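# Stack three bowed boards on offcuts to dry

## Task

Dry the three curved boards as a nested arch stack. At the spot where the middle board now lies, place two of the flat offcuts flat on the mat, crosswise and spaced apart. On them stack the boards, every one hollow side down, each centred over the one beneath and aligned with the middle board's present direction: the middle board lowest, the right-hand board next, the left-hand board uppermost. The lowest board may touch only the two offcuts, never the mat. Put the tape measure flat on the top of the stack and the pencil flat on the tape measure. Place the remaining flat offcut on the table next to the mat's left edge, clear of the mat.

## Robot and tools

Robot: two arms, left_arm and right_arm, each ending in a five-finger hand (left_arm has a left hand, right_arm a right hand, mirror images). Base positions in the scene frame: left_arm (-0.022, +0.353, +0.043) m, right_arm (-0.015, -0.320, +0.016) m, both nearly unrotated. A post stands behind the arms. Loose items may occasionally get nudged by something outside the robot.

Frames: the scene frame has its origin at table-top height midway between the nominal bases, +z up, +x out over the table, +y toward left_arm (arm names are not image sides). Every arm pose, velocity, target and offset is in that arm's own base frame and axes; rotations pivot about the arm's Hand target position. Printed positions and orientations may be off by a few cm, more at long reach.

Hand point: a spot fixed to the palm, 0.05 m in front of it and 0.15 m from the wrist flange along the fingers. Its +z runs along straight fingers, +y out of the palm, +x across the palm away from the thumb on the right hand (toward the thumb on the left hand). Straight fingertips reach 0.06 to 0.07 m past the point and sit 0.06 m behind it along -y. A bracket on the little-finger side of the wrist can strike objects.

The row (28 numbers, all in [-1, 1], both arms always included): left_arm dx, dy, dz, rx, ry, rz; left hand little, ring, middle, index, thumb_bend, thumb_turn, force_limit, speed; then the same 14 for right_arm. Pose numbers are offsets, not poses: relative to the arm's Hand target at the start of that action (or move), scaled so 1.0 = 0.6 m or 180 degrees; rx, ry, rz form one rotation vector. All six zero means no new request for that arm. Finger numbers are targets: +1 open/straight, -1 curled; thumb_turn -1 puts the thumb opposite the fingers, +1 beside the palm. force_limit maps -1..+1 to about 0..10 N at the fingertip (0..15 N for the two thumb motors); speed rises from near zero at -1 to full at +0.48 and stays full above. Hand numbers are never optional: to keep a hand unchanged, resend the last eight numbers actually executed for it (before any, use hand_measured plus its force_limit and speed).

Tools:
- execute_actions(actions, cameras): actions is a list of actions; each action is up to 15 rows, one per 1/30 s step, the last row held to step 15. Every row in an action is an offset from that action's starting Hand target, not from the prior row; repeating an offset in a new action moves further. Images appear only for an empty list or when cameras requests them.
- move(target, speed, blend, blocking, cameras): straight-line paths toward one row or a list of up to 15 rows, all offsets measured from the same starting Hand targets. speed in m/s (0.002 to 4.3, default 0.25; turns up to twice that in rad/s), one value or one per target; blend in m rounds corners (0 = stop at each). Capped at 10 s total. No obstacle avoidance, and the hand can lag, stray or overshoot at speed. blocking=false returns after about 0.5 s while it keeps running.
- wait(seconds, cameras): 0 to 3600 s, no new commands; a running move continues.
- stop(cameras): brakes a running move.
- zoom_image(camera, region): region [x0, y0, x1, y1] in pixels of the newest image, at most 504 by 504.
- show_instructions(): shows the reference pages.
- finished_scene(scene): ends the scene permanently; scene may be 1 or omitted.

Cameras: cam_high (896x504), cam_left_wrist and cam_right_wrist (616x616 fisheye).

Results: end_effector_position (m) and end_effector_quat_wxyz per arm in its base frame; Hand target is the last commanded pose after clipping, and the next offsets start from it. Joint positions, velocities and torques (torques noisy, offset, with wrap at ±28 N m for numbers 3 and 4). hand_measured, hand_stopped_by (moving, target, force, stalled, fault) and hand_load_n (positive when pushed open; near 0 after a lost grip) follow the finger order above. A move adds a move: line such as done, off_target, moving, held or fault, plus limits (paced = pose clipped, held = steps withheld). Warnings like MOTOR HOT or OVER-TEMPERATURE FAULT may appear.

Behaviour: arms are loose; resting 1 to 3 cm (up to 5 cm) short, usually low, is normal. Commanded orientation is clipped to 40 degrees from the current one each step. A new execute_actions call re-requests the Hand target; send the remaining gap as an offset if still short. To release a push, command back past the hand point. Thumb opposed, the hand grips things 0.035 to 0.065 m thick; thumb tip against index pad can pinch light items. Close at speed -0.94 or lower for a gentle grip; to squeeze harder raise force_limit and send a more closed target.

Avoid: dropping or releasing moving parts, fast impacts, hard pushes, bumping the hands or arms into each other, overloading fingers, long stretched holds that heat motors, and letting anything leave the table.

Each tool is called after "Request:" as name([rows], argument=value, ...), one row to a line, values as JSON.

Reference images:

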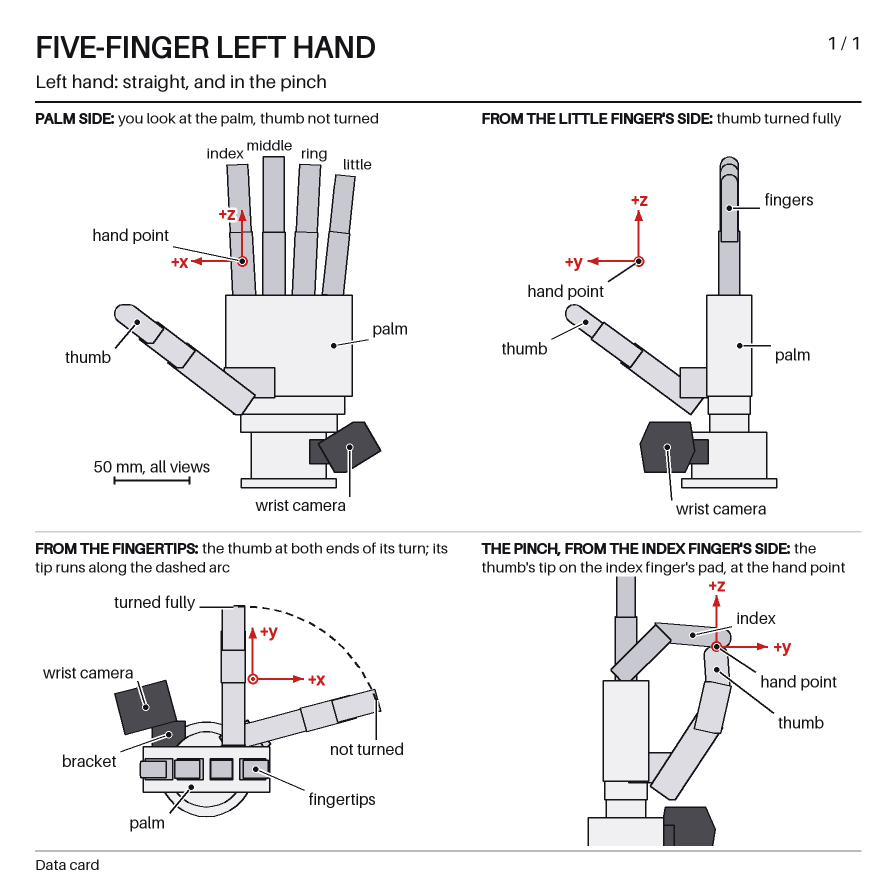

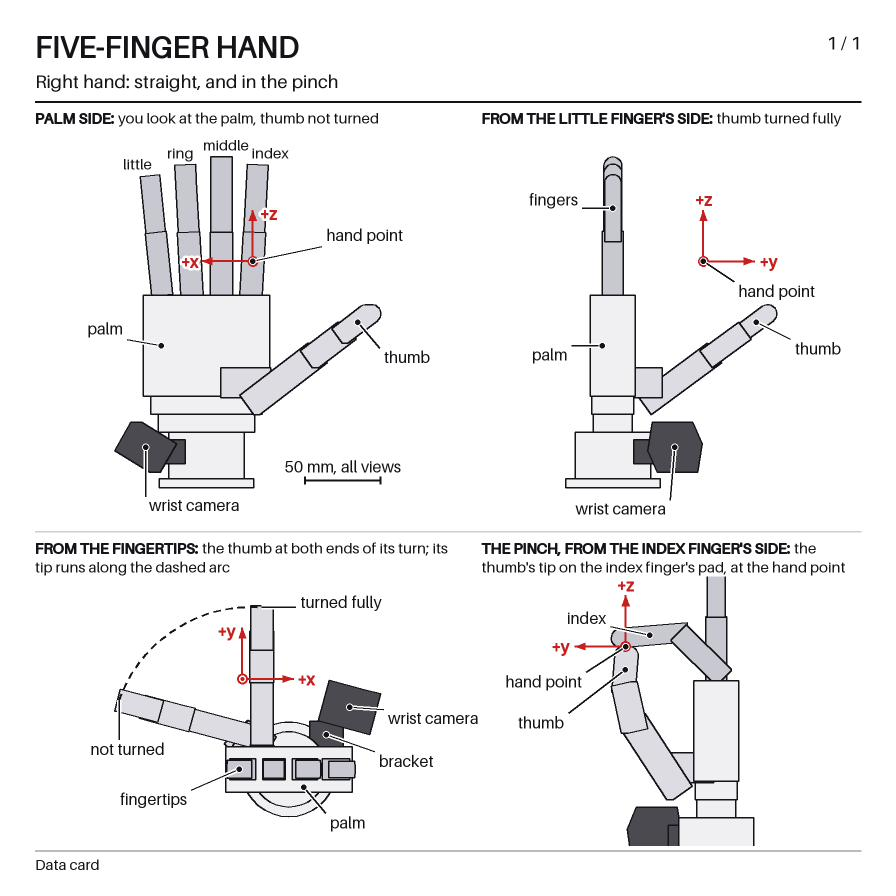

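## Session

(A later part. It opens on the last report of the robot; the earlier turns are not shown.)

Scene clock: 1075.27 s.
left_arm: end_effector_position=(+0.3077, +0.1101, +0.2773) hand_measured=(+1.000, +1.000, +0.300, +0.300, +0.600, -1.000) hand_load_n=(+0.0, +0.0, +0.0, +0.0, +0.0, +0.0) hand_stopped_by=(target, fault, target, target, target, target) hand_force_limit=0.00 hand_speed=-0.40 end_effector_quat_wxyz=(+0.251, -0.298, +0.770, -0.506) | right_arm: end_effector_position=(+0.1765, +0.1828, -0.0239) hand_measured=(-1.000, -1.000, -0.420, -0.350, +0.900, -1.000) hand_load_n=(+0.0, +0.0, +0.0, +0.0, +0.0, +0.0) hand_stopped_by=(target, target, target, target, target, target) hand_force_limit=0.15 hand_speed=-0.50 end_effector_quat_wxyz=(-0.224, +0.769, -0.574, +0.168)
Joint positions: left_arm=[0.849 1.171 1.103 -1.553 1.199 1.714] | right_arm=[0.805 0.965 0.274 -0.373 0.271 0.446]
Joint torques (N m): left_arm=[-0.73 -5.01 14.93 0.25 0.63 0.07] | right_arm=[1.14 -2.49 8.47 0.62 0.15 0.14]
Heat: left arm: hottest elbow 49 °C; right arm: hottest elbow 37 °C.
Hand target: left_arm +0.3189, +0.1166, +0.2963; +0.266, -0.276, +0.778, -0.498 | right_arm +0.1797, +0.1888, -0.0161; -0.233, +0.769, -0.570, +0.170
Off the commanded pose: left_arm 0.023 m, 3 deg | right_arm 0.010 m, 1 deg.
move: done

Now close the thumb in steps.

Request:
execute_actions([
  [[0,0,0,0,0,0,1,1,0.3,0.3,0.6,-1,0.0,-0.4,0,0,0,0,0,0,-1,-1,-0.42,-0.35,0.72,-1,-0.2,-0.85]],
  [[0,0,0,0,0,0,1,1,0.3,0.3,0.6,-1,0.0,-0.4,0,0,0,0,0,0,-1,-1,-0.42,-0.35,0.72,-1,-0.2,-0.85]],
  [[0,0,0,0,0,0,1,1,0.3,0.3,0.6,-1,0.0,-0.4,0,0,0,0,0,0,-1,-1,-0.42,-0.35,0.72,-1,-0.2,-0.85]],
], cameras=["cam_right_wrist"])

Request:
zoom_image(camera="cam_right_wrist", region=[260, 150, 480, 400])

Scene clock: 1077.70 s.
left_arm: end_effector_position=(+0.3077, +0.1101, +0.2773) hand_measured=(+1.000, +1.000, +0.300, +0.300, +0.600, -1.000) hand_load_n=(+0.0, +0.0, +0.0, +0.0, +0.0, +0.0) hand_stopped_by=(target, fault, target, target, target, target) hand_force_limit=0.00 hand_speed=-0.40 end_effector_quat_wxyz=(+0.251, -0.298, +0.770, -0.506) | right_arm: end_effector_position=(+0.1736, +0.1823, -0.0237) hand_measured=(-1.000, -1.000, -0.420, -0.350, +0.806, -1.000) hand_load_n=(+0.0, +0.0, +0.0, +0.0, +5.0, -0.5) hand_stopped_by=(target, target, target, target, force, target) hand_force_limit=-0.20 hand_speed=-0.85 end_effector_quat_wxyz=(-0.222, +0.772, -0.571, +0.167)
Joint positions: left_arm=[0.849 1.171 1.103 -1.553 1.199 1.714] | right_arm=[0.811 0.959 0.274 -0.385 0.269 0.445]
Joint torques (N m): left_arm=[-0.85 -4.95 14.93 0.06 0.61 0.08] | right_arm=[1.08 -1.96 8.51 1.02 0.24 0.14]
Heat: left arm: hottest elbow 49 °C; right arm: hottest elbow 37 °C.
Hand target: left_arm +0.3189, +0.1166, +0.2963; +0.266, -0.276, +0.778, -0.498 | right_arm +0.1797, +0.1888, -0.0161; -0.233, +0.769, -0.570, +0.170
Off the commanded pose: left_arm 0.023 m, 3 deg | right_arm 0.012 m, 1 deg.
Step readings (end_effector_position of left_arm | right_arm):
0: (+0.3077, +0.1101, +0.2773) | (+0.1765, +0.1828, -0.0239)
1: (+0.3077, +0.1101, +0.2773) | (+0.1765, +0.1828, -0.0239)
2: (+0.3077, +0.1101, +0.2773) | (+0.1765, +0.1828, -0.0239)
4: (+0.3077, +0.1101, +0.2773) | (+0.1765, +0.1828, -0.0239)
8: (+0.3077, +0.1101, +0.2773) | (+0.1759, +0.1822, -0.0242)
15: (+0.3077, +0.1101, +0.2773) | (+0.1739, +0.1826, -0.0237)
16: (+0.3077, +0.1101, +0.2773) | (+0.1737, +0.1825, -0.0239)
17: (+0.3077, +0.1101, +0.2773) | (+0.1736, +0.1823, -0.0237)
19: (+0.3077, +0.1101, +0.2773) | (+0.1736, +0.1823, -0.0237)
23: (+0.3077, +0.1101, +0.2773) | (+0.1736, +0.1823, -0.0237)
30: (+0.3077, +0.1101, +0.2773) | (+0.1736, +0.1823, -0.0237)
31: (+0.3077, +0.1101, +0.2773) | (+0.1736, +0.1823, -0.0237)
32: (+0.3077, +0.1101, +0.2773) | (+0.1736, +0.1823, -0.0237)
34: (+0.3077, +0.1101, +0.2773) | (+0.1736, +0.1823, -0.0237)
38: (+0.3077, +0.1101, +0.2773) | (+0.1736, +0.1823, -0.0237)
45: (+0.3077, +0.1101, +0.2773) | (+0.1736, +0.1823, -0.0237)

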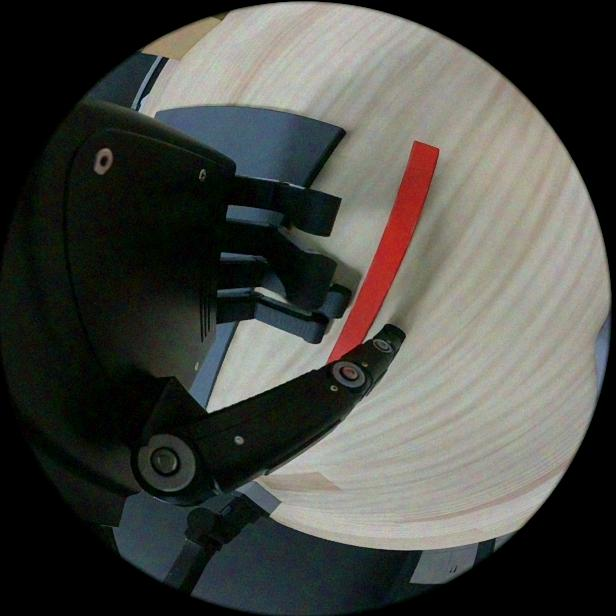

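Scaled by 2.016 from the camera's image (finer frame: 880x880).

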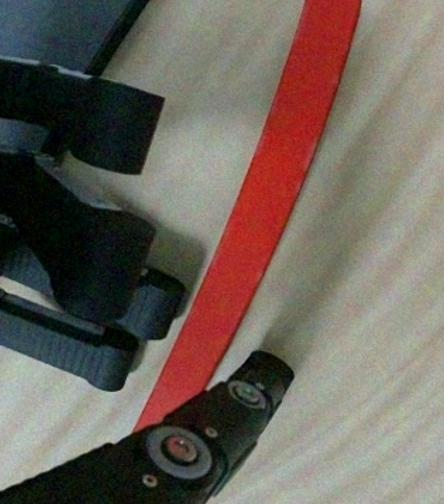

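Request:
move(target=[0,0,0,0,0,0,1,1,0.3,0.3,0.6,-1,0.0,-0.4,0.002,0,0.008,0,0,0,-1,-1,-0.37,-0.30,0.83,-1,0.15,-0.5], speed=0.04, cameras=["cam_right_wrist"])

Request:
zoom_image(camera="cam_right_wrist", region=[260, 150, 480, 400])

Scene clock: 1080.20 s.
left_arm: end_effector_position=(+0.3077, +0.1101, +0.2773) hand_measured=(+1.000, +1.000, +0.300, +0.300, +0.600, -1.000) hand_load_n=(+0.0, +0.0, +0.0, +0.0, +0.0, +0.0) hand_stopped_by=(target, fault, target, target, target, target) hand_force_limit=0.00 hand_speed=-0.40 end_effector_quat_wxyz=(+0.251, -0.298, +0.770, -0.506) | right_arm: end_effector_position=(+0.1727, +0.1819, -0.0224) hand_measured=(-1.000, -1.000, -0.370, -0.300, +0.830, -1.000) hand_load_n=(+0.0, +0.0, +0.0, -2.5, +0.0, +0.0) hand_stopped_by=(target, target, target, target, target, target) hand_force_limit=0.15 hand_speed=-0.50 end_effector_quat_wxyz=(-0.222, +0.772, -0.572, +0.166)
Joint positions: left_arm=[0.849 1.171 1.103 -1.553 1.199 1.714] | right_arm=[0.811 0.949 0.274 -0.394 0.268 0.446]
Joint torques (N m): left_arm=[-1.03 -5.13 14.99 0.28 0.62 0.08] | right_arm=[0.79 -2.14 9.44 0.54 0.18 0.1]
Heat: left arm: hottest elbow 49 °C; right arm: hottest elbow 37 °C.
Hand target: left_arm +0.3189, +0.1166, +0.2963; +0.266, -0.276, +0.778, -0.498 | right_arm +0.1809, +0.1888, -0.0113; -0.233, +0.769, -0.570, +0.170
Off the commanded pose: left_arm 0.023 m, 3 deg | right_arm 0.015 m, 1 deg.
move: off_target (right_arm)

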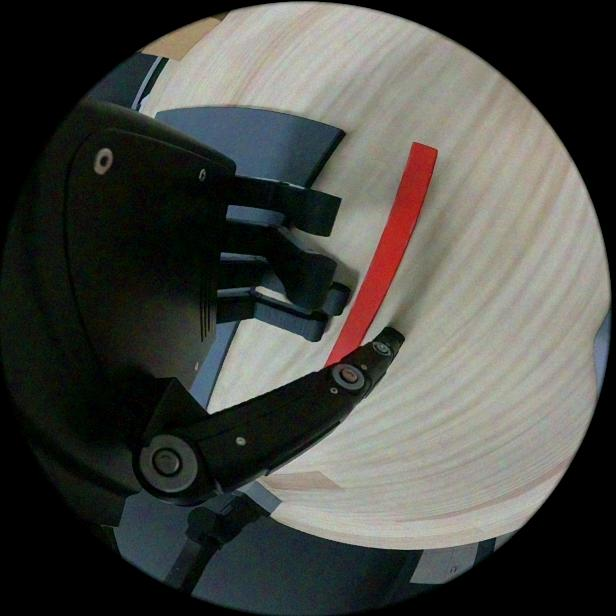

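Scaled by 2.016 from the camera's image (finer frame: 880x880).

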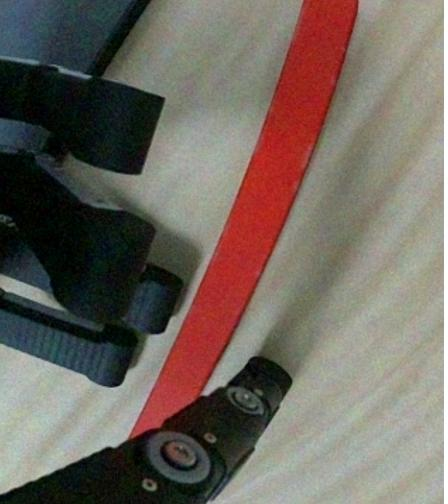

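Request:
execute_actions([
  [[0,0,0,0,0,0,1,1,0.3,0.3,0.6,-1,0.0,-0.4,0,0,0.001,0,0,0,-1,-1,-0.38,-0.33,0.73,-1,-0.3,-0.88]],
  [[0,0,0,0,0,0,1,1,0.3,0.3,0.6,-1,0.0,-0.4,0,0,0.001,0,0,0,-1,-1,-0.38,-0.33,0.73,-1,-0.3,-0.88]],
], cameras=["cam_right_wrist"])

Request:
zoom_image(camera="cam_right_wrist", region=[260, 150, 480, 400])

Scene clock: 1082.27 s.
left_arm: end_effector_position=(+0.3077, +0.1101, +0.2773) hand_measured=(+1.000, +1.000, +0.300, +0.300, +0.600, -1.000) hand_load_n=(+0.0, +0.0, +0.0, +0.0, +0.0, +0.0) hand_stopped_by=(target, fault, target, target, target, target) hand_force_limit=0.00 hand_speed=-0.40 end_effector_quat_wxyz=(+0.251, -0.298, +0.770, -0.506) | right_arm: end_effector_position=(+0.1709, +0.1801, -0.0231) hand_measured=(-1.000, -1.000, -0.380, -0.330, +0.732, -1.000) hand_load_n=(+0.0, +0.0, +0.5, +0.0, +2.0, +1.0) hand_stopped_by=(target, target, target, target, target, target) hand_force_limit=-0.30 hand_speed=-0.88 end_effector_quat_wxyz=(-0.218, +0.773, -0.572, +0.165)
Joint positions: left_arm=[0.849 1.171 1.103 -1.553 1.199 1.714] | right_arm=[0.811 0.948 0.274 -0.405 0.268 0.446]
Joint torques (N m): left_arm=[-1.49 -4.89 14.98 0.21 0.67 0.11] | right_arm=[0.79 -2.2 9.63 0.77 0.21 0.1]
Heat: left arm: hottest elbow 49 °C; right arm: hottest elbow 37 °C.
Hand target: left_arm +0.3189, +0.1166, +0.2963; +0.266, -0.276, +0.778, -0.498 | right_arm +0.1809, +0.1888, -0.0101; -0.233, +0.769, -0.570, +0.170
Off the commanded pose: left_arm 0.023 m, 3 deg | right_arm 0.019 m, 2 deg.
Step readings (end_effector_position of left_arm | right_arm):
0: (+0.3077, +0.1101, +0.2773) | (+0.1727, +0.1819, -0.0224)
1: (+0.3077, +0.1101, +0.2773) | (+0.1727, +0.1819, -0.0224)
2: (+0.3077, +0.1101, +0.2773) | (+0.1727, +0.1819, -0.0224)
4: (+0.3077, +0.1101, +0.2773) | (+0.1727, +0.1819, -0.0224)
8: (+0.3077, +0.1101, +0.2773) | (+0.1718, +0.1811, -0.0228)
15: (+0.3077, +0.1101, +0.2773) | (+0.1715, +0.1808, -0.0230)
16: (+0.3077, +0.1101, +0.2773) | (+0.1715, +0.1808, -0.0230)
17: (+0.3077, +0.1101, +0.2773) | (+0.1713, +0.1805, -0.0231)
19: (+0.3077, +0.1101, +0.2773) | (+0.1710, +0.1802, -0.0233)
23: (+0.3077, +0.1101, +0.2773) | (+0.1709, +0.1801, -0.0231)
30: (+0.3077, +0.1101, +0.2773) | (+0.1709, +0.1801, -0.0231)

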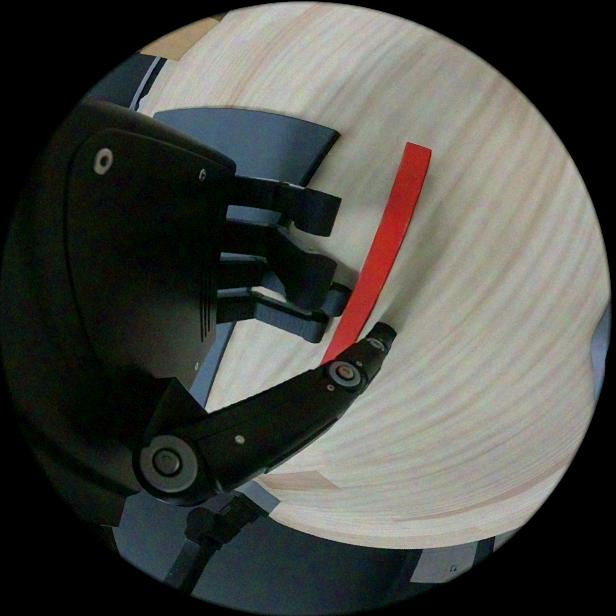

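Scaled by 2.016 from the camera's image (finer frame: 880x880).

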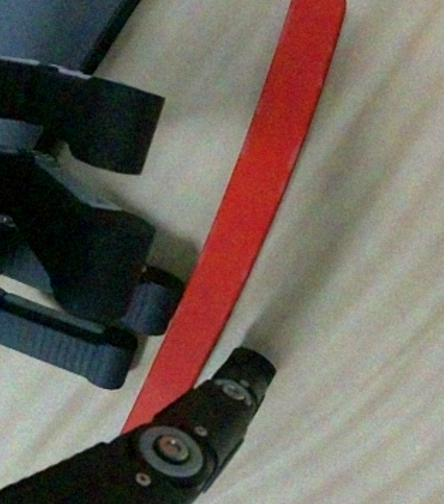

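Request:
execute_actions([
  [[0,0,0,0,0,0,1,1,0.3,0.3,0.6,-1,0.0,-0.4,0,0,0.001,0,0,0,-1,-1,-0.38,-0.33,0.5,-1,-0.15,-0.88]],
  [[0,0,0,0,0,0,1,1,0.3,0.3,0.6,-1,0.0,-0.4,0,0,0.001,0,0,0,-1,-1,-0.38,-0.33,0.5,-1,-0.15,-0.88]],
  [[0,0,0,0,0,0,1,1,0.3,0.3,0.6,-1,0.0,-0.4,0,0,0.001,0,0,0,-1,-1,-0.38,-0.33,0.5,-1,-0.15,-0.88]],
], cameras=["cam_right_wrist"])

Request:
zoom_image(camera="cam_right_wrist", region=[260, 150, 480, 400])

Scene clock: 1084.87 s.
left_arm: end_effector_position=(+0.3077, +0.1101, +0.2773) hand_measured=(+1.000, +1.000, +0.300, +0.300, +0.600, -1.000) hand_load_n=(+0.0, +0.0, +0.0, +0.0, +0.0, +0.0) hand_stopped_by=(target, fault, target, target, target, target) hand_force_limit=0.00 hand_speed=-0.40 end_effector_quat_wxyz=(+0.251, -0.298, +0.770, -0.506) | right_arm: end_effector_position=(+0.1685, +0.1789, -0.0226) hand_measured=(-1.000, -1.000, -0.380, -0.330, +0.616, -1.000) hand_load_n=(-0.5, +0.0, +0.0, -0.5, +5.5, +1.0) hand_stopped_by=(target, target, target, target, force, target) hand_force_limit=-0.15 hand_speed=-0.88 end_effector_quat_wxyz=(-0.215, +0.775, -0.572, +0.163)
Joint positions: left_arm=[0.849 1.171 1.103 -1.553 1.199 1.714] | right_arm=[0.811 0.94 0.274 -0.419 0.263 0.446]
Joint torques (N m): left_arm=[-1.14 -4.72 14.98 0.08 0.62 0.09] | right_arm=[0.85 -2.2 9.89 0.9 0.36 0.1]
Heat: left arm: hottest elbow 49 °C; right arm: hottest elbow 37 °C.
Hand target: left_arm +0.3189, +0.1166, +0.2963; +0.266, -0.276, +0.778, -0.498 | right_arm +0.1809, +0.1888, -0.0083; -0.233, +0.769, -0.570, +0.170
Off the commanded pose: left_arm 0.023 m, 3 deg | right_arm 0.021 m, 2 deg.
Step readings (end_effector_position of left_arm | right_arm):
0: (+0.3077, +0.1101, +0.2773) | (+0.1709, +0.1801, -0.0231)
1: (+0.3077, +0.1101, +0.2773) | (+0.1709, +0.1801, -0.0231)
2: (+0.3077, +0.1101, +0.2773) | (+0.1709, +0.1801, -0.0231)
4: (+0.3077, +0.1101, +0.2773) | (+0.1705, +0.1801, -0.0229)
8: (+0.3077, +0.1101, +0.2773) | (+0.1696, +0.1797, -0.0230)
15: (+0.3077, +0.1101, +0.2773) | (+0.1689, +0.1793, -0.0227)
16: (+0.3077, +0.1101, +0.2773) | (+0.1689, +0.1793, -0.0227)
17: (+0.3077, +0.1101, +0.2773) | (+0.1686, +0.1790, -0.0228)
19: (+0.3077, +0.1101, +0.2773) | (+0.1688, +0.1792, -0.0225)
23: (+0.3077, +0.1101, +0.2773) | (+0.1685, +0.1789, -0.0226)
30: (+0.3077, +0.1101, +0.2773) | (+0.1685, +0.1789, -0.0226)
31: (+0.3077, +0.1101, +0.2773) | (+0.1685, +0.1789, -0.0226)
32: (+0.3077, +0.1101, +0.2773) | (+0.1685, +0.1789, -0.0226)
34: (+0.3077, +0.1101, +0.2773) | (+0.1685, +0.1789, -0.0226)
38: (+0.3077, +0.1101, +0.2773) | (+0.1685, +0.1789, -0.0226)
45: (+0.3077, +0.1101, +0.2773) | (+0.1685, +0.1789, -0.0226)

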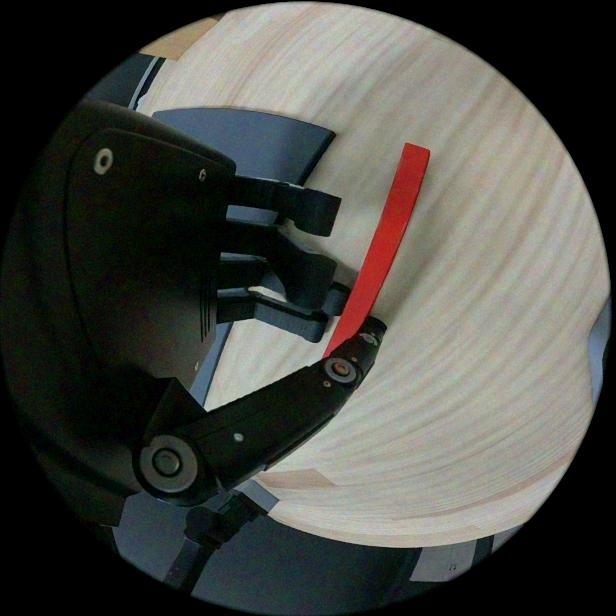

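Scaled by 2.016 from the camera's image (finer frame: 880x880).

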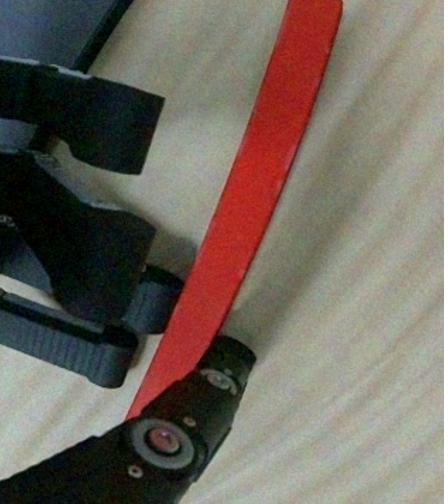

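Request:
execute_actions([
  [[0,0,0,0,0,0,1,1,0.3,0.3,0.6,-1,0.0,-0.4,0,0,0.002,0,0,0,-1,-1,-0.38,-0.33,0.4,-1,0.1,-0.88]],
  [[0,0,0,0,0,0,1,1,0.3,0.3,0.6,-1,0.0,-0.4,0,0,0.002,0,0,0,-1,-1,-0.38,-0.33,0.4,-1,0.1,-0.88]],
  [[0,0,0,0,0,0,1,1,0.3,0.3,0.6,-1,0.0,-0.4,0,0,0.002,0,0,0,-1,-1,-0.38,-0.33,0.4,-1,0.1,-0.88]],
], cameras=["cam_right_wrist"])

Request:
zoom_image(camera="cam_right_wrist", region=[260, 150, 480, 400])

Scene clock: 1087.40 s.
left_arm: end_effector_position=(+0.3077, +0.1101, +0.2773) hand_measured=(+1.000, +1.000, +0.300, +0.300, +0.600, -1.000) hand_load_n=(+0.0, -0.5, +0.0, +0.0, +0.0, +0.0) hand_stopped_by=(target, fault, target, target, target, target) hand_force_limit=0.00 hand_speed=-0.40 end_effector_quat_wxyz=(+0.251, -0.298, +0.770, -0.506) | right_arm: end_effector_position=(+0.1679, +0.1778, -0.0218) hand_measured=(-1.000, -1.000, -0.380, -0.330, +0.600, -1.000) hand_load_n=(+0.0, +0.0, +3.0, +0.5, +7.0, +1.5) hand_stopped_by=(target, target, target, target, force, target) hand_force_limit=0.10 hand_speed=-0.88 end_effector_quat_wxyz=(-0.214, +0.775, -0.572, +0.163)
Joint positions: left_arm=[0.849 1.171 1.103 -1.553 1.199 1.714] | right_arm=[0.811 0.932 0.274 -0.428 0.264 0.446]
Joint torques (N m): left_arm=[-0.91 -4.37 14.94 0.16 0.65 0.08] | right_arm=[0.73 -2.32 10.48 0.55 0.28 0.1]
Heat: left arm: hottest elbow 49 °C; right arm: hottest elbow 37 °C.
Hand target: left_arm +0.3189, +0.1166, +0.2963; +0.266, -0.276, +0.778, -0.498 | right_arm +0.1809, +0.1888, -0.0047; -0.233, +0.769, -0.570, +0.170
Off the commanded pose: left_arm 0.023 m, 3 deg | right_arm 0.024 m, 2 deg.
Step readings (end_effector_position of left_arm | right_arm):
0: (+0.3077, +0.1101, +0.2773) | (+0.1685, +0.1789, -0.0226)
1: (+0.3077, +0.1101, +0.2773) | (+0.1685, +0.1789, -0.0226)
2: (+0.3077, +0.1101, +0.2773) | (+0.1687, +0.1791, -0.0223)
4: (+0.3077, +0.1101, +0.2773) | (+0.1687, +0.1791, -0.0223)
8: (+0.3077, +0.1101, +0.2773) | (+0.1686, +0.1790, -0.0221)
15: (+0.3077, +0.1101, +0.2773) | (+0.1686, +0.1790, -0.0221)
16: (+0.3077, +0.1101, +0.2773) | (+0.1686, +0.1790, -0.0221)
17: (+0.3077, +0.1101, +0.2773) | (+0.1686, +0.1790, -0.0221)
19: (+0.3077, +0.1101, +0.2773) | (+0.1686, +0.1790, -0.0221)
23: (+0.3077, +0.1101, +0.2773) | (+0.1687, +0.1791, -0.0217)
30: (+0.3077, +0.1101, +0.2773) | (+0.1684, +0.1788, -0.0219)
31: (+0.3077, +0.1101, +0.2773) | (+0.1684, +0.1788, -0.0219)
32: (+0.3077, +0.1101, +0.2773) | (+0.1687, +0.1786, -0.0219)
34: (+0.3077, +0.1101, +0.2773) | (+0.1686, +0.1785, -0.0217)
38: (+0.3077, +0.1101, +0.2773) | (+0.1680, +0.1779, -0.0220)
45: (+0.3077, +0.1101, +0.2773) | (+0.1679, +0.1778, -0.0218)

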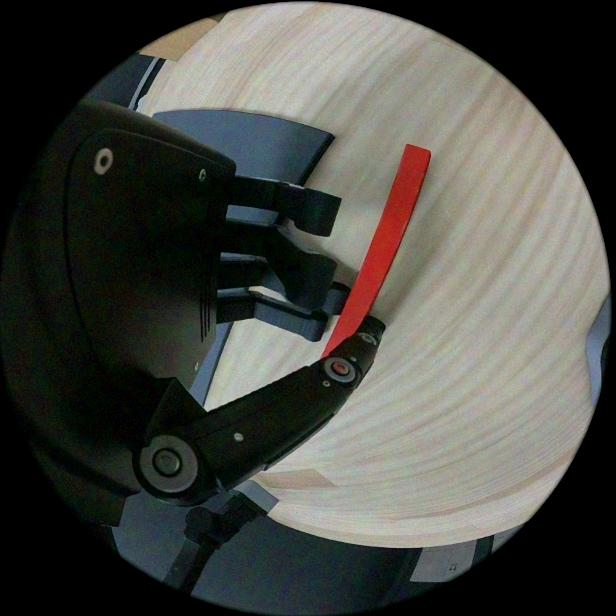

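Scaled by 2.016 from the camera's image (finer frame: 880x880).

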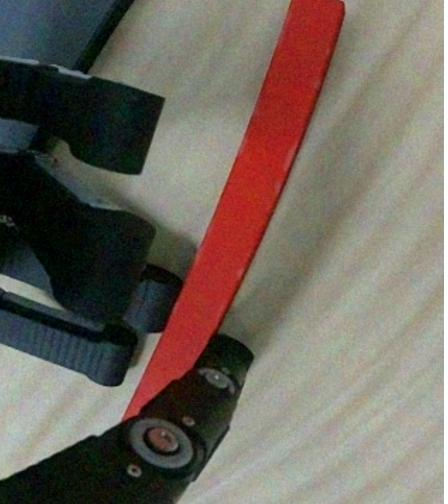

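Request:
execute_actions([
  [[0,0,0,0,0,0,1,1,0.3,0.3,0.6,-1,0.0,-0.4,0,0,0.004,0,0,0,-1,-1,-0.38,-0.33,0.39,-1,0.2,-0.88]],
  [[0,0,0,0,0,0,1,1,0.3,0.3,0.6,-1,0.0,-0.4,0,0,0.004,0,0,0,-1,-1,-0.38,-0.33,0.38,-1,0.2,-0.88]],
  [[0,0,0,0,0,0,1,1,0.3,0.3,0.6,-1,0.0,-0.4,0,0,0.004,0,0,0,-1,-1,-0.38,-0.33,0.37,-1,0.2,-0.88]],
  [[0,0,0,0,0,0,1,1,0.3,0.3,0.6,-1,0.0,-0.4,0,0,0.004,0,0,0,-1,-1,-0.38,-0.33,0.36,-1,0.2,-0.88]],
], cameras=["cam_right_wrist"])

Request:
zoom_image(camera="cam_right_wrist", region=[260, 150, 480, 400])

Scene clock: 1090.83 s.
left_arm: end_effector_position=(+0.3077, +0.1101, +0.2773) hand_measured=(+1.000, +1.000, +0.300, +0.300, +0.600, -1.000) hand_load_n=(+0.0, +0.0, +0.0, +0.0, +0.0, +0.0) hand_stopped_by=(target, fault, target, target, target, target) hand_force_limit=0.00 hand_speed=-0.40 end_effector_quat_wxyz=(+0.251, -0.298, +0.770, -0.506) | right_arm: end_effector_position=(+0.1635, +0.1727, -0.0186) hand_measured=(-1.000, -1.000, -0.380, -0.330, +0.588, -1.000) hand_load_n=(+0.0, +0.0, +5.5, +0.0, +8.5, +2.0) hand_stopped_by=(target, target, target, target, force, target) hand_force_limit=0.20 hand_speed=-0.88 end_effector_quat_wxyz=(-0.206, +0.777, -0.572, +0.163)
Joint positions: left_arm=[0.849 1.171 1.103 -1.553 1.199 1.714] | right_arm=[0.811 0.906 0.278 -0.477 0.266 0.446]
Joint torques (N m): left_arm=[-1.14 -4.72 14.91 0.31 0.63 0.1] | right_arm=[0.85 -2.37 11.73 0.7 0.27 0.11]
Heat: left arm: hottest elbow 49 °C; right arm: hottest elbow 37 °C.
Hand target: left_arm +0.3189, +0.1166, +0.2963; +0.266, -0.276, +0.778, -0.498 | right_arm +0.1809, +0.1888, +0.0049; -0.233, +0.769, -0.570, +0.170
Off the commanded pose: left_arm 0.023 m, 3 deg | right_arm 0.033 m, 3 deg.
Step readings (end_effector_position of left_arm | right_arm):
0: (+0.3077, +0.1101, +0.2773) | (+0.1679, +0.1778, -0.0218)
1: (+0.3077, +0.1101, +0.2773) | (+0.1679, +0.1778, -0.0218)
2: (+0.3077, +0.1101, +0.2773) | (+0.1679, +0.1778, -0.0218)
4: (+0.3077, +0.1101, +0.2773) | (+0.1675, +0.1774, -0.0217)
8: (+0.3077, +0.1101, +0.2773) | (+0.1669, +0.1763, -0.0216)
15: (+0.3077, +0.1101, +0.2773) | (+0.1665, +0.1759, -0.0215)
16: (+0.3077, +0.1101, +0.2773) | (+0.1665, +0.1759, -0.0215)
17: (+0.3077, +0.1101, +0.2773) | (+0.1662, +0.1756, -0.0217)
19: (+0.3077, +0.1101, +0.2773) | (+0.1659, +0.1752, -0.0216)
23: (+0.3077, +0.1101, +0.2773) | (+0.1653, +0.1747, -0.0213)
30: (+0.3077, +0.1101, +0.2773) | (+0.1649, +0.1742, -0.0213)
31: (+0.3077, +0.1101, +0.2773) | (+0.1647, +0.1740, -0.0214)
32: (+0.3077, +0.1101, +0.2773) | (+0.1647, +0.1740, -0.0214)
34: (+0.3077, +0.1101, +0.2773) | (+0.1643, +0.1735, -0.0213)
38: (+0.3077, +0.1101, +0.2773) | (+0.1637, +0.1730, -0.0211)
45: (+0.3077, +0.1101, +0.2773) | (+0.1633, +0.1726, -0.0210)
46: (+0.3077, +0.1101, +0.2773) | (+0.1633, +0.1726, -0.0210)
47: (+0.3077, +0.1101, +0.2773) | (+0.1632, +0.1724, -0.0208)
49: (+0.3077, +0.1101, +0.2773) | (+0.1632, +0.1724, -0.0205)
53: (+0.3077, +0.1101, +0.2773) | (+0.1633, +0.1726, -0.0193)
60: (+0.3077, +0.1101, +0.2773) | (+0.1635, +0.1727, -0.0186)

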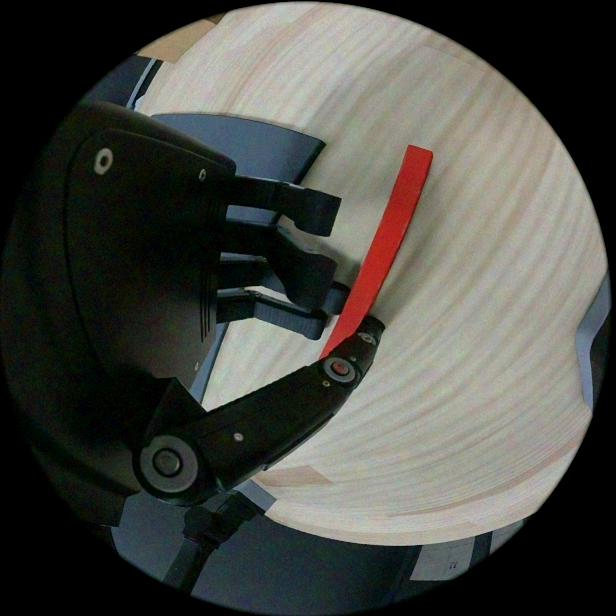

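Scaled by 2.016 from the camera's image (finer frame: 880x880).

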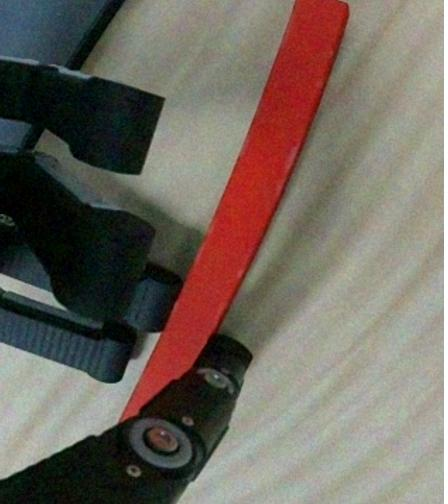

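Request:
execute_actions([
  [[0,0,0,0,0,0,1,1,0.3,0.3,0.6,-1,0.0,-0.4,0,0,0.005,0,0,0,-1,-1,-0.38,-0.33,0.35,-1,0.22,-0.88]],
  [[0,0,0,0,0,0,1,1,0.3,0.3,0.6,-1,0.0,-0.4,0,0,0.005,0,0,0,-1,-1,-0.38,-0.33,0.34,-1,0.22,-0.88]],
  [[0,0,0,0,0,0,1,1,0.3,0.3,0.6,-1,0.0,-0.4,0,0,0.005,0,0,0,-1,-1,-0.38,-0.33,0.33,-1,0.22,-0.88]],
  [[0,0,0,0,0,0,1,1,0.3,0.3,0.6,-1,0.0,-0.4,0,0,0.005,0,0,0,-1,-1,-0.38,-0.33,0.32,-1,0.22,-0.88]],
  [[0,0,0,0,0,0,1,1,0.3,0.3,0.6,-1,0.0,-0.4,0,0,0.005,0,0,0,-1,-1,-0.38,-0.33,0.31,-1,0.22,-0.88]],
], cameras=["cam_right_wrist", "cam_high"])

Request:
zoom_image(camera="cam_high", region=[290, 110, 490, 220])

Scene clock: 1094.77 s.
left_arm: end_effector_position=(+0.3077, +0.1101, +0.2773) hand_measured=(+1.000, +1.000, +0.300, +0.300, +0.600, -1.000) hand_load_n=(+0.0, +0.0, +0.0, +0.0, +0.5, +0.0) hand_stopped_by=(target, fault, target, target, target, target) hand_force_limit=0.00 hand_speed=-0.40 end_effector_quat_wxyz=(+0.251, -0.298, +0.770, -0.506) | right_arm: end_effector_position=(+0.1639, +0.1731, -0.0048) hand_measured=(-1.000, -1.000, -0.380, -0.330, +0.588, -1.000) hand_load_n=(+0.0, +0.0, +5.5, +0.0, +9.0, +2.0) hand_stopped_by=(target, target, target, target, force, target) hand_force_limit=0.22 hand_speed=-0.88 end_effector_quat_wxyz=(-0.205, +0.777, -0.572, +0.163)
Joint positions: left_arm=[0.849 1.171 1.103 -1.553 1.199 1.714] | right_arm=[0.811 0.867 0.306 -0.546 0.266 0.446]
Joint torques (N m): left_arm=[-0.79 -4.95 14.91 0.24 0.61 0.07] | right_arm=[0.85 -2.32 12.15 0.72 0.27 0.11]
Heat: left arm: hottest elbow 49 °C; right arm: hottest elbow 38 °C.
Hand target: left_arm +0.3189, +0.1166, +0.2963; +0.266, -0.276, +0.778, -0.498 | right_arm +0.1809, +0.1888, +0.0199; -0.233, +0.769, -0.570, +0.170
Off the commanded pose: left_arm 0.023 m, 3 deg | right_arm 0.034 m, 3 deg.
Step readings (end_effector_position of left_arm | right_arm):
0: (+0.3077, +0.1101, +0.2773) | (+0.1635, +0.1727, -0.0186)
1: (+0.3077, +0.1101, +0.2773) | (+0.1635, +0.1727, -0.0186)
2: (+0.3077, +0.1101, +0.2773) | (+0.1632, +0.1724, -0.0187)
4: (+0.3077, +0.1101, +0.2773) | (+0.1630, +0.1722, -0.0182)
8: (+0.3077, +0.1101, +0.2773) | (+0.1632, +0.1724, -0.0170)
15: (+0.3077, +0.1101, +0.2773) | (+0.1633, +0.1725, -0.0163)
16: (+0.3077, +0.1101, +0.2773) | (+0.1634, +0.1726, -0.0160)
17: (+0.3077, +0.1101, +0.2773) | (+0.1631, +0.1724, -0.0161)
19: (+0.3077, +0.1101, +0.2773) | (+0.1632, +0.1725, -0.0154)
23: (+0.3077, +0.1101, +0.2773) | (+0.1635, +0.1727, -0.0141)
30: (+0.3077, +0.1101, +0.2773) | (+0.1637, +0.1730, -0.0131)
31: (+0.3077, +0.1101, +0.2773) | (+0.1637, +0.1730, -0.0131)
32: (+0.3077, +0.1101, +0.2773) | (+0.1634, +0.1727, -0.0132)
34: (+0.3077, +0.1101, +0.2773) | (+0.1627, +0.1719, -0.0133)
38: (+0.3077, +0.1101, +0.2773) | (+0.1634, +0.1726, -0.0114)
45: (+0.3077, +0.1101, +0.2773) | (+0.1635, +0.1727, -0.0108)
46: (+0.3077, +0.1101, +0.2773) | (+0.1635, +0.1727, -0.0108)
47: (+0.3077, +0.1101, +0.2773) | (+0.1632, +0.1724, -0.0109)
49: (+0.3077, +0.1101, +0.2773) | (+0.1633, +0.1725, -0.0102)
53: (+0.3077, +0.1101, +0.2773) | (+0.1636, +0.1728, -0.0085)
60: (+0.3077, +0.1101, +0.2773) | (+0.1637, +0.1729, -0.0078)
61: (+0.3077, +0.1101, +0.2773) | (+0.1637, +0.1729, -0.0078)
62: (+0.3077, +0.1101, +0.2773) | (+0.1634, +0.1726, -0.0079)
64: (+0.3077, +0.1101, +0.2773) | (+0.1635, +0.1727, -0.0072)
68: (+0.3077, +0.1101, +0.2773) | (+0.1636, +0.1728, -0.0060)
75: (+0.3077, +0.1101, +0.2773) | (+0.1642, +0.1734, -0.0047)
Images, in order (width x height): cam_high 896x504, cam_right_wrist 616x616.

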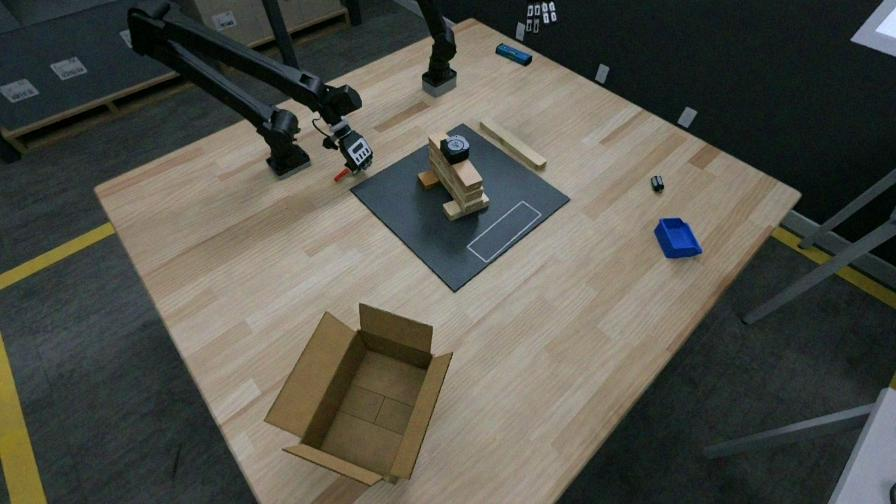

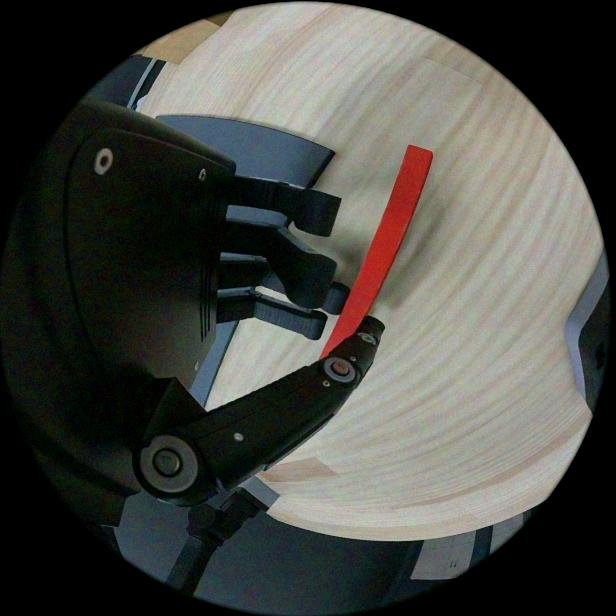

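Scaled by 2.520 from the camera's image (finer frame: 1280x720).

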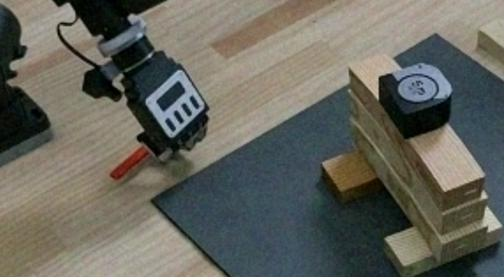

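Request:
move([
  [0,0,0,0,0,0,1,1,0.3,0.3,0.6,-1,0.0,-0.4,0,0,0.1,0,0,0,-1,-1,-0.38,-0.33,0.31,-1,0.22,-0.88],
  [0,0,0,0,0,0,1,1,0.3,0.3,0.6,-1,0.0,-0.4,0.03,0.0,0.2,0,0,0,-1,-1,-0.38,-0.33,0.31,-1,0.22,-0.88],
], speed=0.06, blend=0.02, cameras=["cam_right_wrist", "cam_high"])

Request:
zoom_image(camera="cam_high", region=[290, 70, 490, 220])

Scene clock: 1100.77 s.
left_arm: end_effector_position=(+0.3077, +0.1101, +0.2773) hand_measured=(+1.000, +1.000, +0.300, +0.300, +0.600, -1.000) hand_load_n=(+0.0, +0.0, +0.0, +0.0, +0.0, +0.5) hand_stopped_by=(target, fault, target, target, target, target) hand_force_limit=0.00 hand_speed=-0.40 end_effector_quat_wxyz=(+0.251, -0.298, +0.770, -0.506) | right_arm: end_effector_position=(+0.1835, +0.1824, +0.1116) hand_measured=(-1.000, -1.000, -0.380, -0.330, +0.588, -1.000) hand_load_n=(+0.0, +0.0, +5.5, +0.0, +9.0, +2.0) hand_stopped_by=(target, target, target, target, force, target) hand_force_limit=0.22 hand_speed=-0.88 end_effector_quat_wxyz=(-0.207, +0.779, -0.570, +0.162)
Joint positions: left_arm=[0.849 1.171 1.103 -1.553 1.199 1.714] | right_arm=[0.77 0.761 0.59 -0.922 0.243 0.403]
Joint torques (N m): left_arm=[-1.26 -4.72 14.97 0.23 0.64 0.07] | right_arm=[-0.79 -1.9 13.67 0.73 0.01 -0.01]
Heat: left arm: hottest elbow 49 °C; right arm: hottest elbow 39 °C.
Hand target: left_arm +0.3189, +0.1166, +0.2963; +0.266, -0.276, +0.778, -0.498 | right_arm +0.1989, +0.1888, +0.1399; -0.233, +0.769, -0.570, +0.170
Off the commanded pose: left_arm 0.023 m, 3 deg | right_arm 0.033 m, 3 deg.
move: off_target (right_arm)
Images, in order (width x height): cam_high 896x504, cam_right_wrist 616x616.

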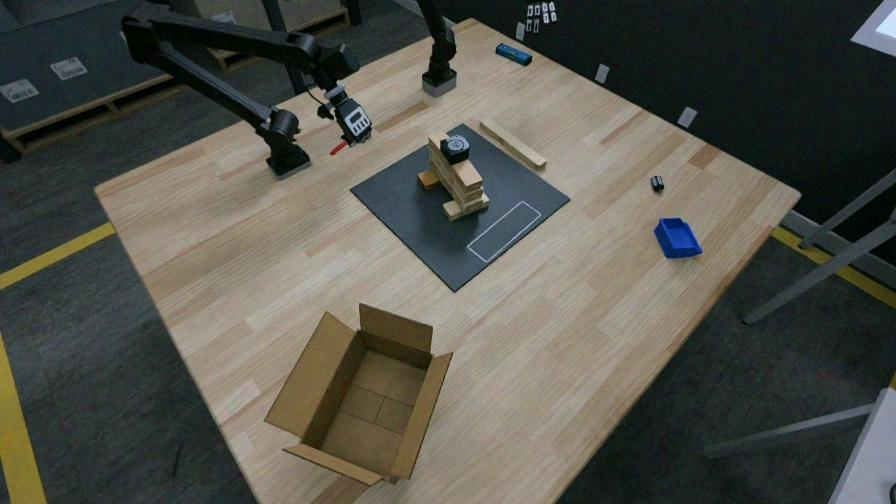

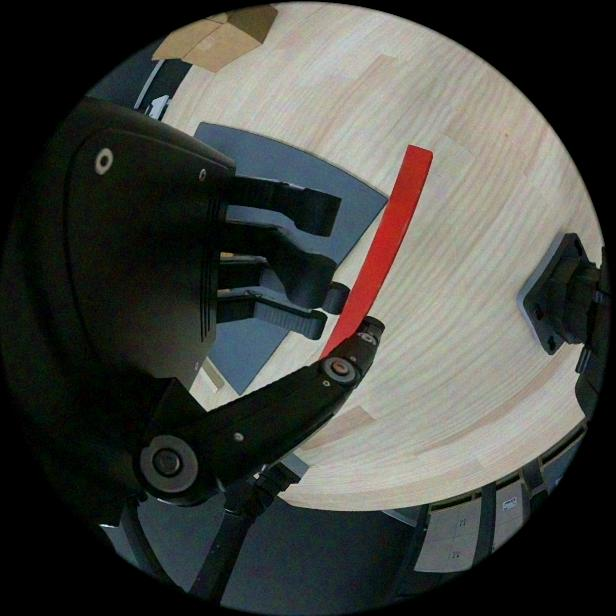

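Scaled by 2.520 from the camera's image (finer frame: 1280x720).

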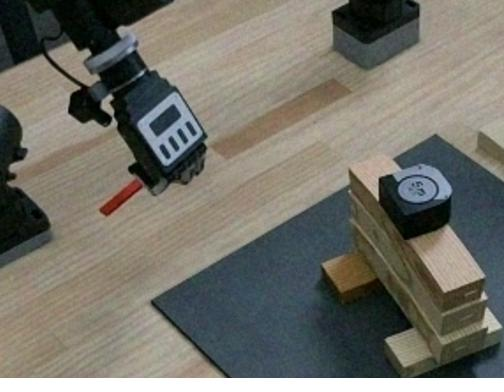

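Request:
move([
  [0,0,0,0,0,0,1,1,0.3,0.3,0.6,-1,0.0,-0.4,0.0,0,0.25,0,0,0,-1,-1,-0.38,-0.33,0.31,-1,0.22,-0.88],
  [0,0,0,0,0,0,1,1,0.3,0.3,0.6,-1,0.0,-0.4,0.2,0.14,0.25,0,0,0,-1,-1,-0.38,-0.33,0.31,-1,0.22,-0.88],
], speed=0.08, blend=0.03, cameras=["cam_right_wrist", "cam_high"])

Request:
zoom_image(camera="cam_high", region=[330, 50, 530, 200])

Scene clock: 1107.17 s.
left_arm: end_effector_position=(+0.3077, +0.1101, +0.2773) hand_measured=(+1.000, +1.000, +0.300, +0.300, +0.600, -1.000) hand_load_n=(+0.0, -0.5, +0.0, +0.0, +0.0, +0.0) hand_stopped_by=(target, fault, target, target, target, target) hand_force_limit=0.00 hand_speed=-0.40 end_effector_quat_wxyz=(+0.251, -0.298, +0.770, -0.506) | right_arm: end_effector_position=(+0.2983, +0.2667, +0.2633) hand_measured=(-1.000, -1.000, -0.380, -0.330, +0.588, -1.000) hand_load_n=(+0.0, +0.0, +5.5, +0.0, +8.5, +2.0) hand_stopped_by=(target, target, target, target, force, target) hand_force_limit=0.22 hand_speed=-0.88 end_effector_quat_wxyz=(-0.201, +0.780, -0.571, +0.158)
Joint positions: left_arm=[0.849 1.171 1.103 -1.553 1.199 1.714] | right_arm=[0.712 1.163 1.223 -1.155 0.212 0.353]
Joint torques (N m): left_arm=[-0.73 -4.89 14.9 0.1 0.66 0.1] | right_arm=[-0.73 -5.6 13.81 1.85 0 -0.02]
Heat: left arm: hottest elbow 49 °C; right arm: hottest elbow 40 °C.
Hand target: left_arm +0.3189, +0.1166, +0.2963; +0.266, -0.276, +0.778, -0.498 | right_arm +0.3189, +0.2728, +0.2899; -0.233, +0.769, -0.570, +0.170
Off the commanded pose: left_arm 0.023 m, 3 deg | right_arm 0.034 m, 4 deg.
move: off_target (right_arm)
Images, in order (width x height): cam_high 896x504, cam_right_wrist 616x616.

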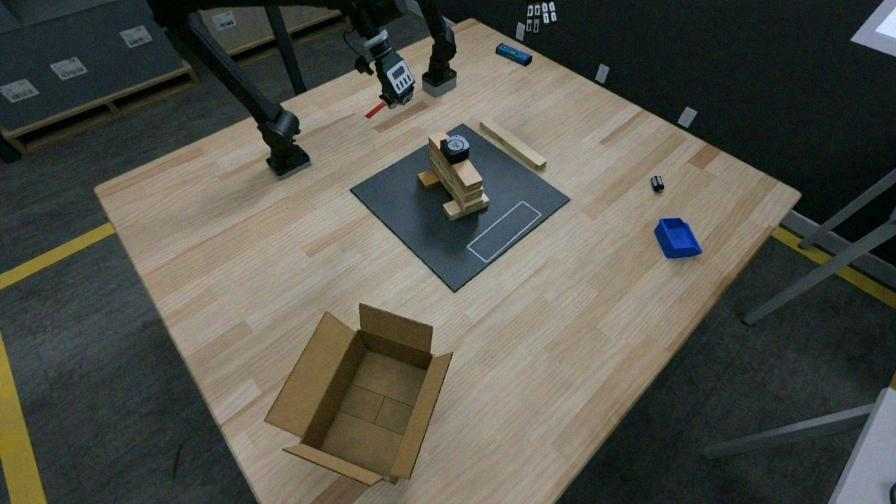

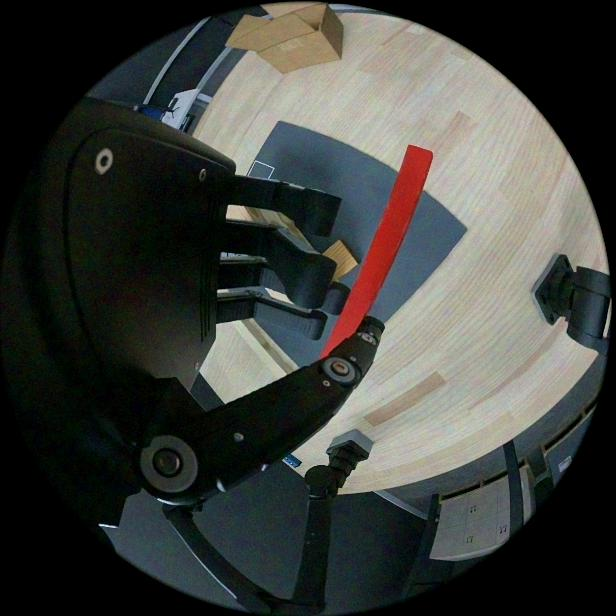

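Scaled by 2.520 from the camera's image (finer frame: 1280x720).

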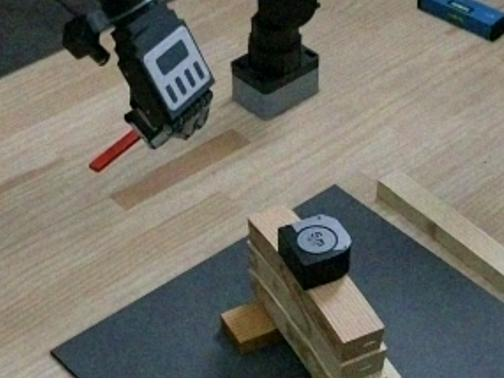

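Request:
move(target=[0,0,0,0,0,0,1,1,0.3,0.3,0.6,-1,0.0,-0.4,0.25,0.14,-0.02,0,0,0,-1,-1,-0.38,-0.33,0.31,-1,0.22,-0.88], speed=0.08, cameras=["cam_right_wrist", "cam_high"])

Request:
zoom_image(camera="cam_high", region=[380, 50, 530, 200])

Scene clock: 1111.33 s.
left_arm: end_effector_position=(+0.3077, +0.1101, +0.2773) hand_measured=(+1.000, +1.000, +0.300, +0.300, +0.600, -1.000) hand_load_n=(+0.0, +0.0, +0.0, +0.0, +0.0, +0.0) hand_stopped_by=(target, fault, target, target, target, target) hand_force_limit=0.00 hand_speed=-0.40 end_effector_quat_wxyz=(+0.251, -0.298, +0.770, -0.506) | right_arm: end_effector_position=(+0.4476, +0.3554, +0.2528) hand_measured=(-1.000, -1.000, -0.380, -0.330, +0.588, -1.000) hand_load_n=(+0.0, +0.0, +5.5, +0.0, +9.0, +2.0) hand_stopped_by=(target, target, target, target, force, target) hand_force_limit=0.22 hand_speed=-0.88 end_effector_quat_wxyz=(-0.206, +0.778, -0.572, +0.158)
Joint positions: left_arm=[0.849 1.171 1.103 -1.553 1.199 1.714] | right_arm=[0.652 1.603 1.628 -1.1 0.182 0.302]
Joint torques (N m): left_arm=[-0.5 -5.13 14.94 0.2 0.66 0.09] | right_arm=[-0.79 -11.22 13.85 1.44 -0.01 -0.01]
Heat: left arm: hottest elbow 49 °C; right arm: hottest elbow 41 °C.
Hand target: left_arm +0.3189, +0.1166, +0.2963; +0.266, -0.276, +0.778, -0.498 | right_arm +0.4689, +0.3568, +0.2779; -0.233, +0.769, -0.570, +0.170
Off the commanded pose: left_arm 0.023 m, 3 deg | right_arm 0.033 m, 4 deg.
move: off_target (right_arm)
Images, in order (width x height): cam_high 896x504, cam_right_wrist 616x616.

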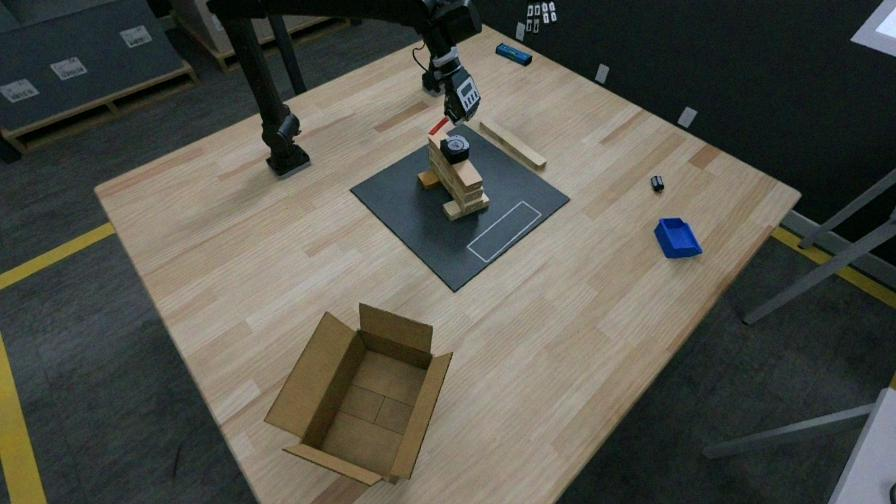

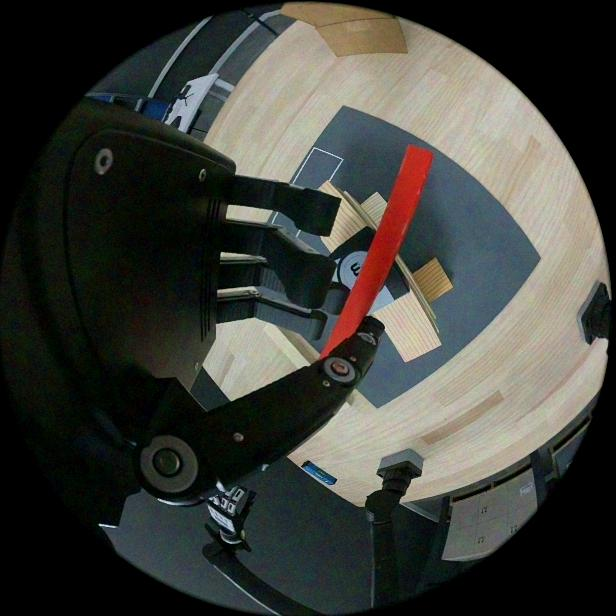

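Scaled by 3.360 from the camera's image (finer frame: 1280x720).

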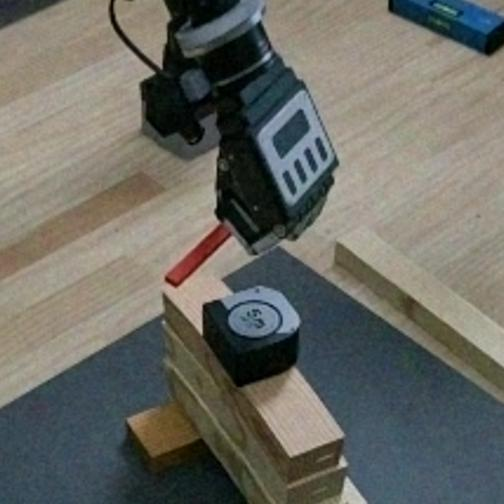

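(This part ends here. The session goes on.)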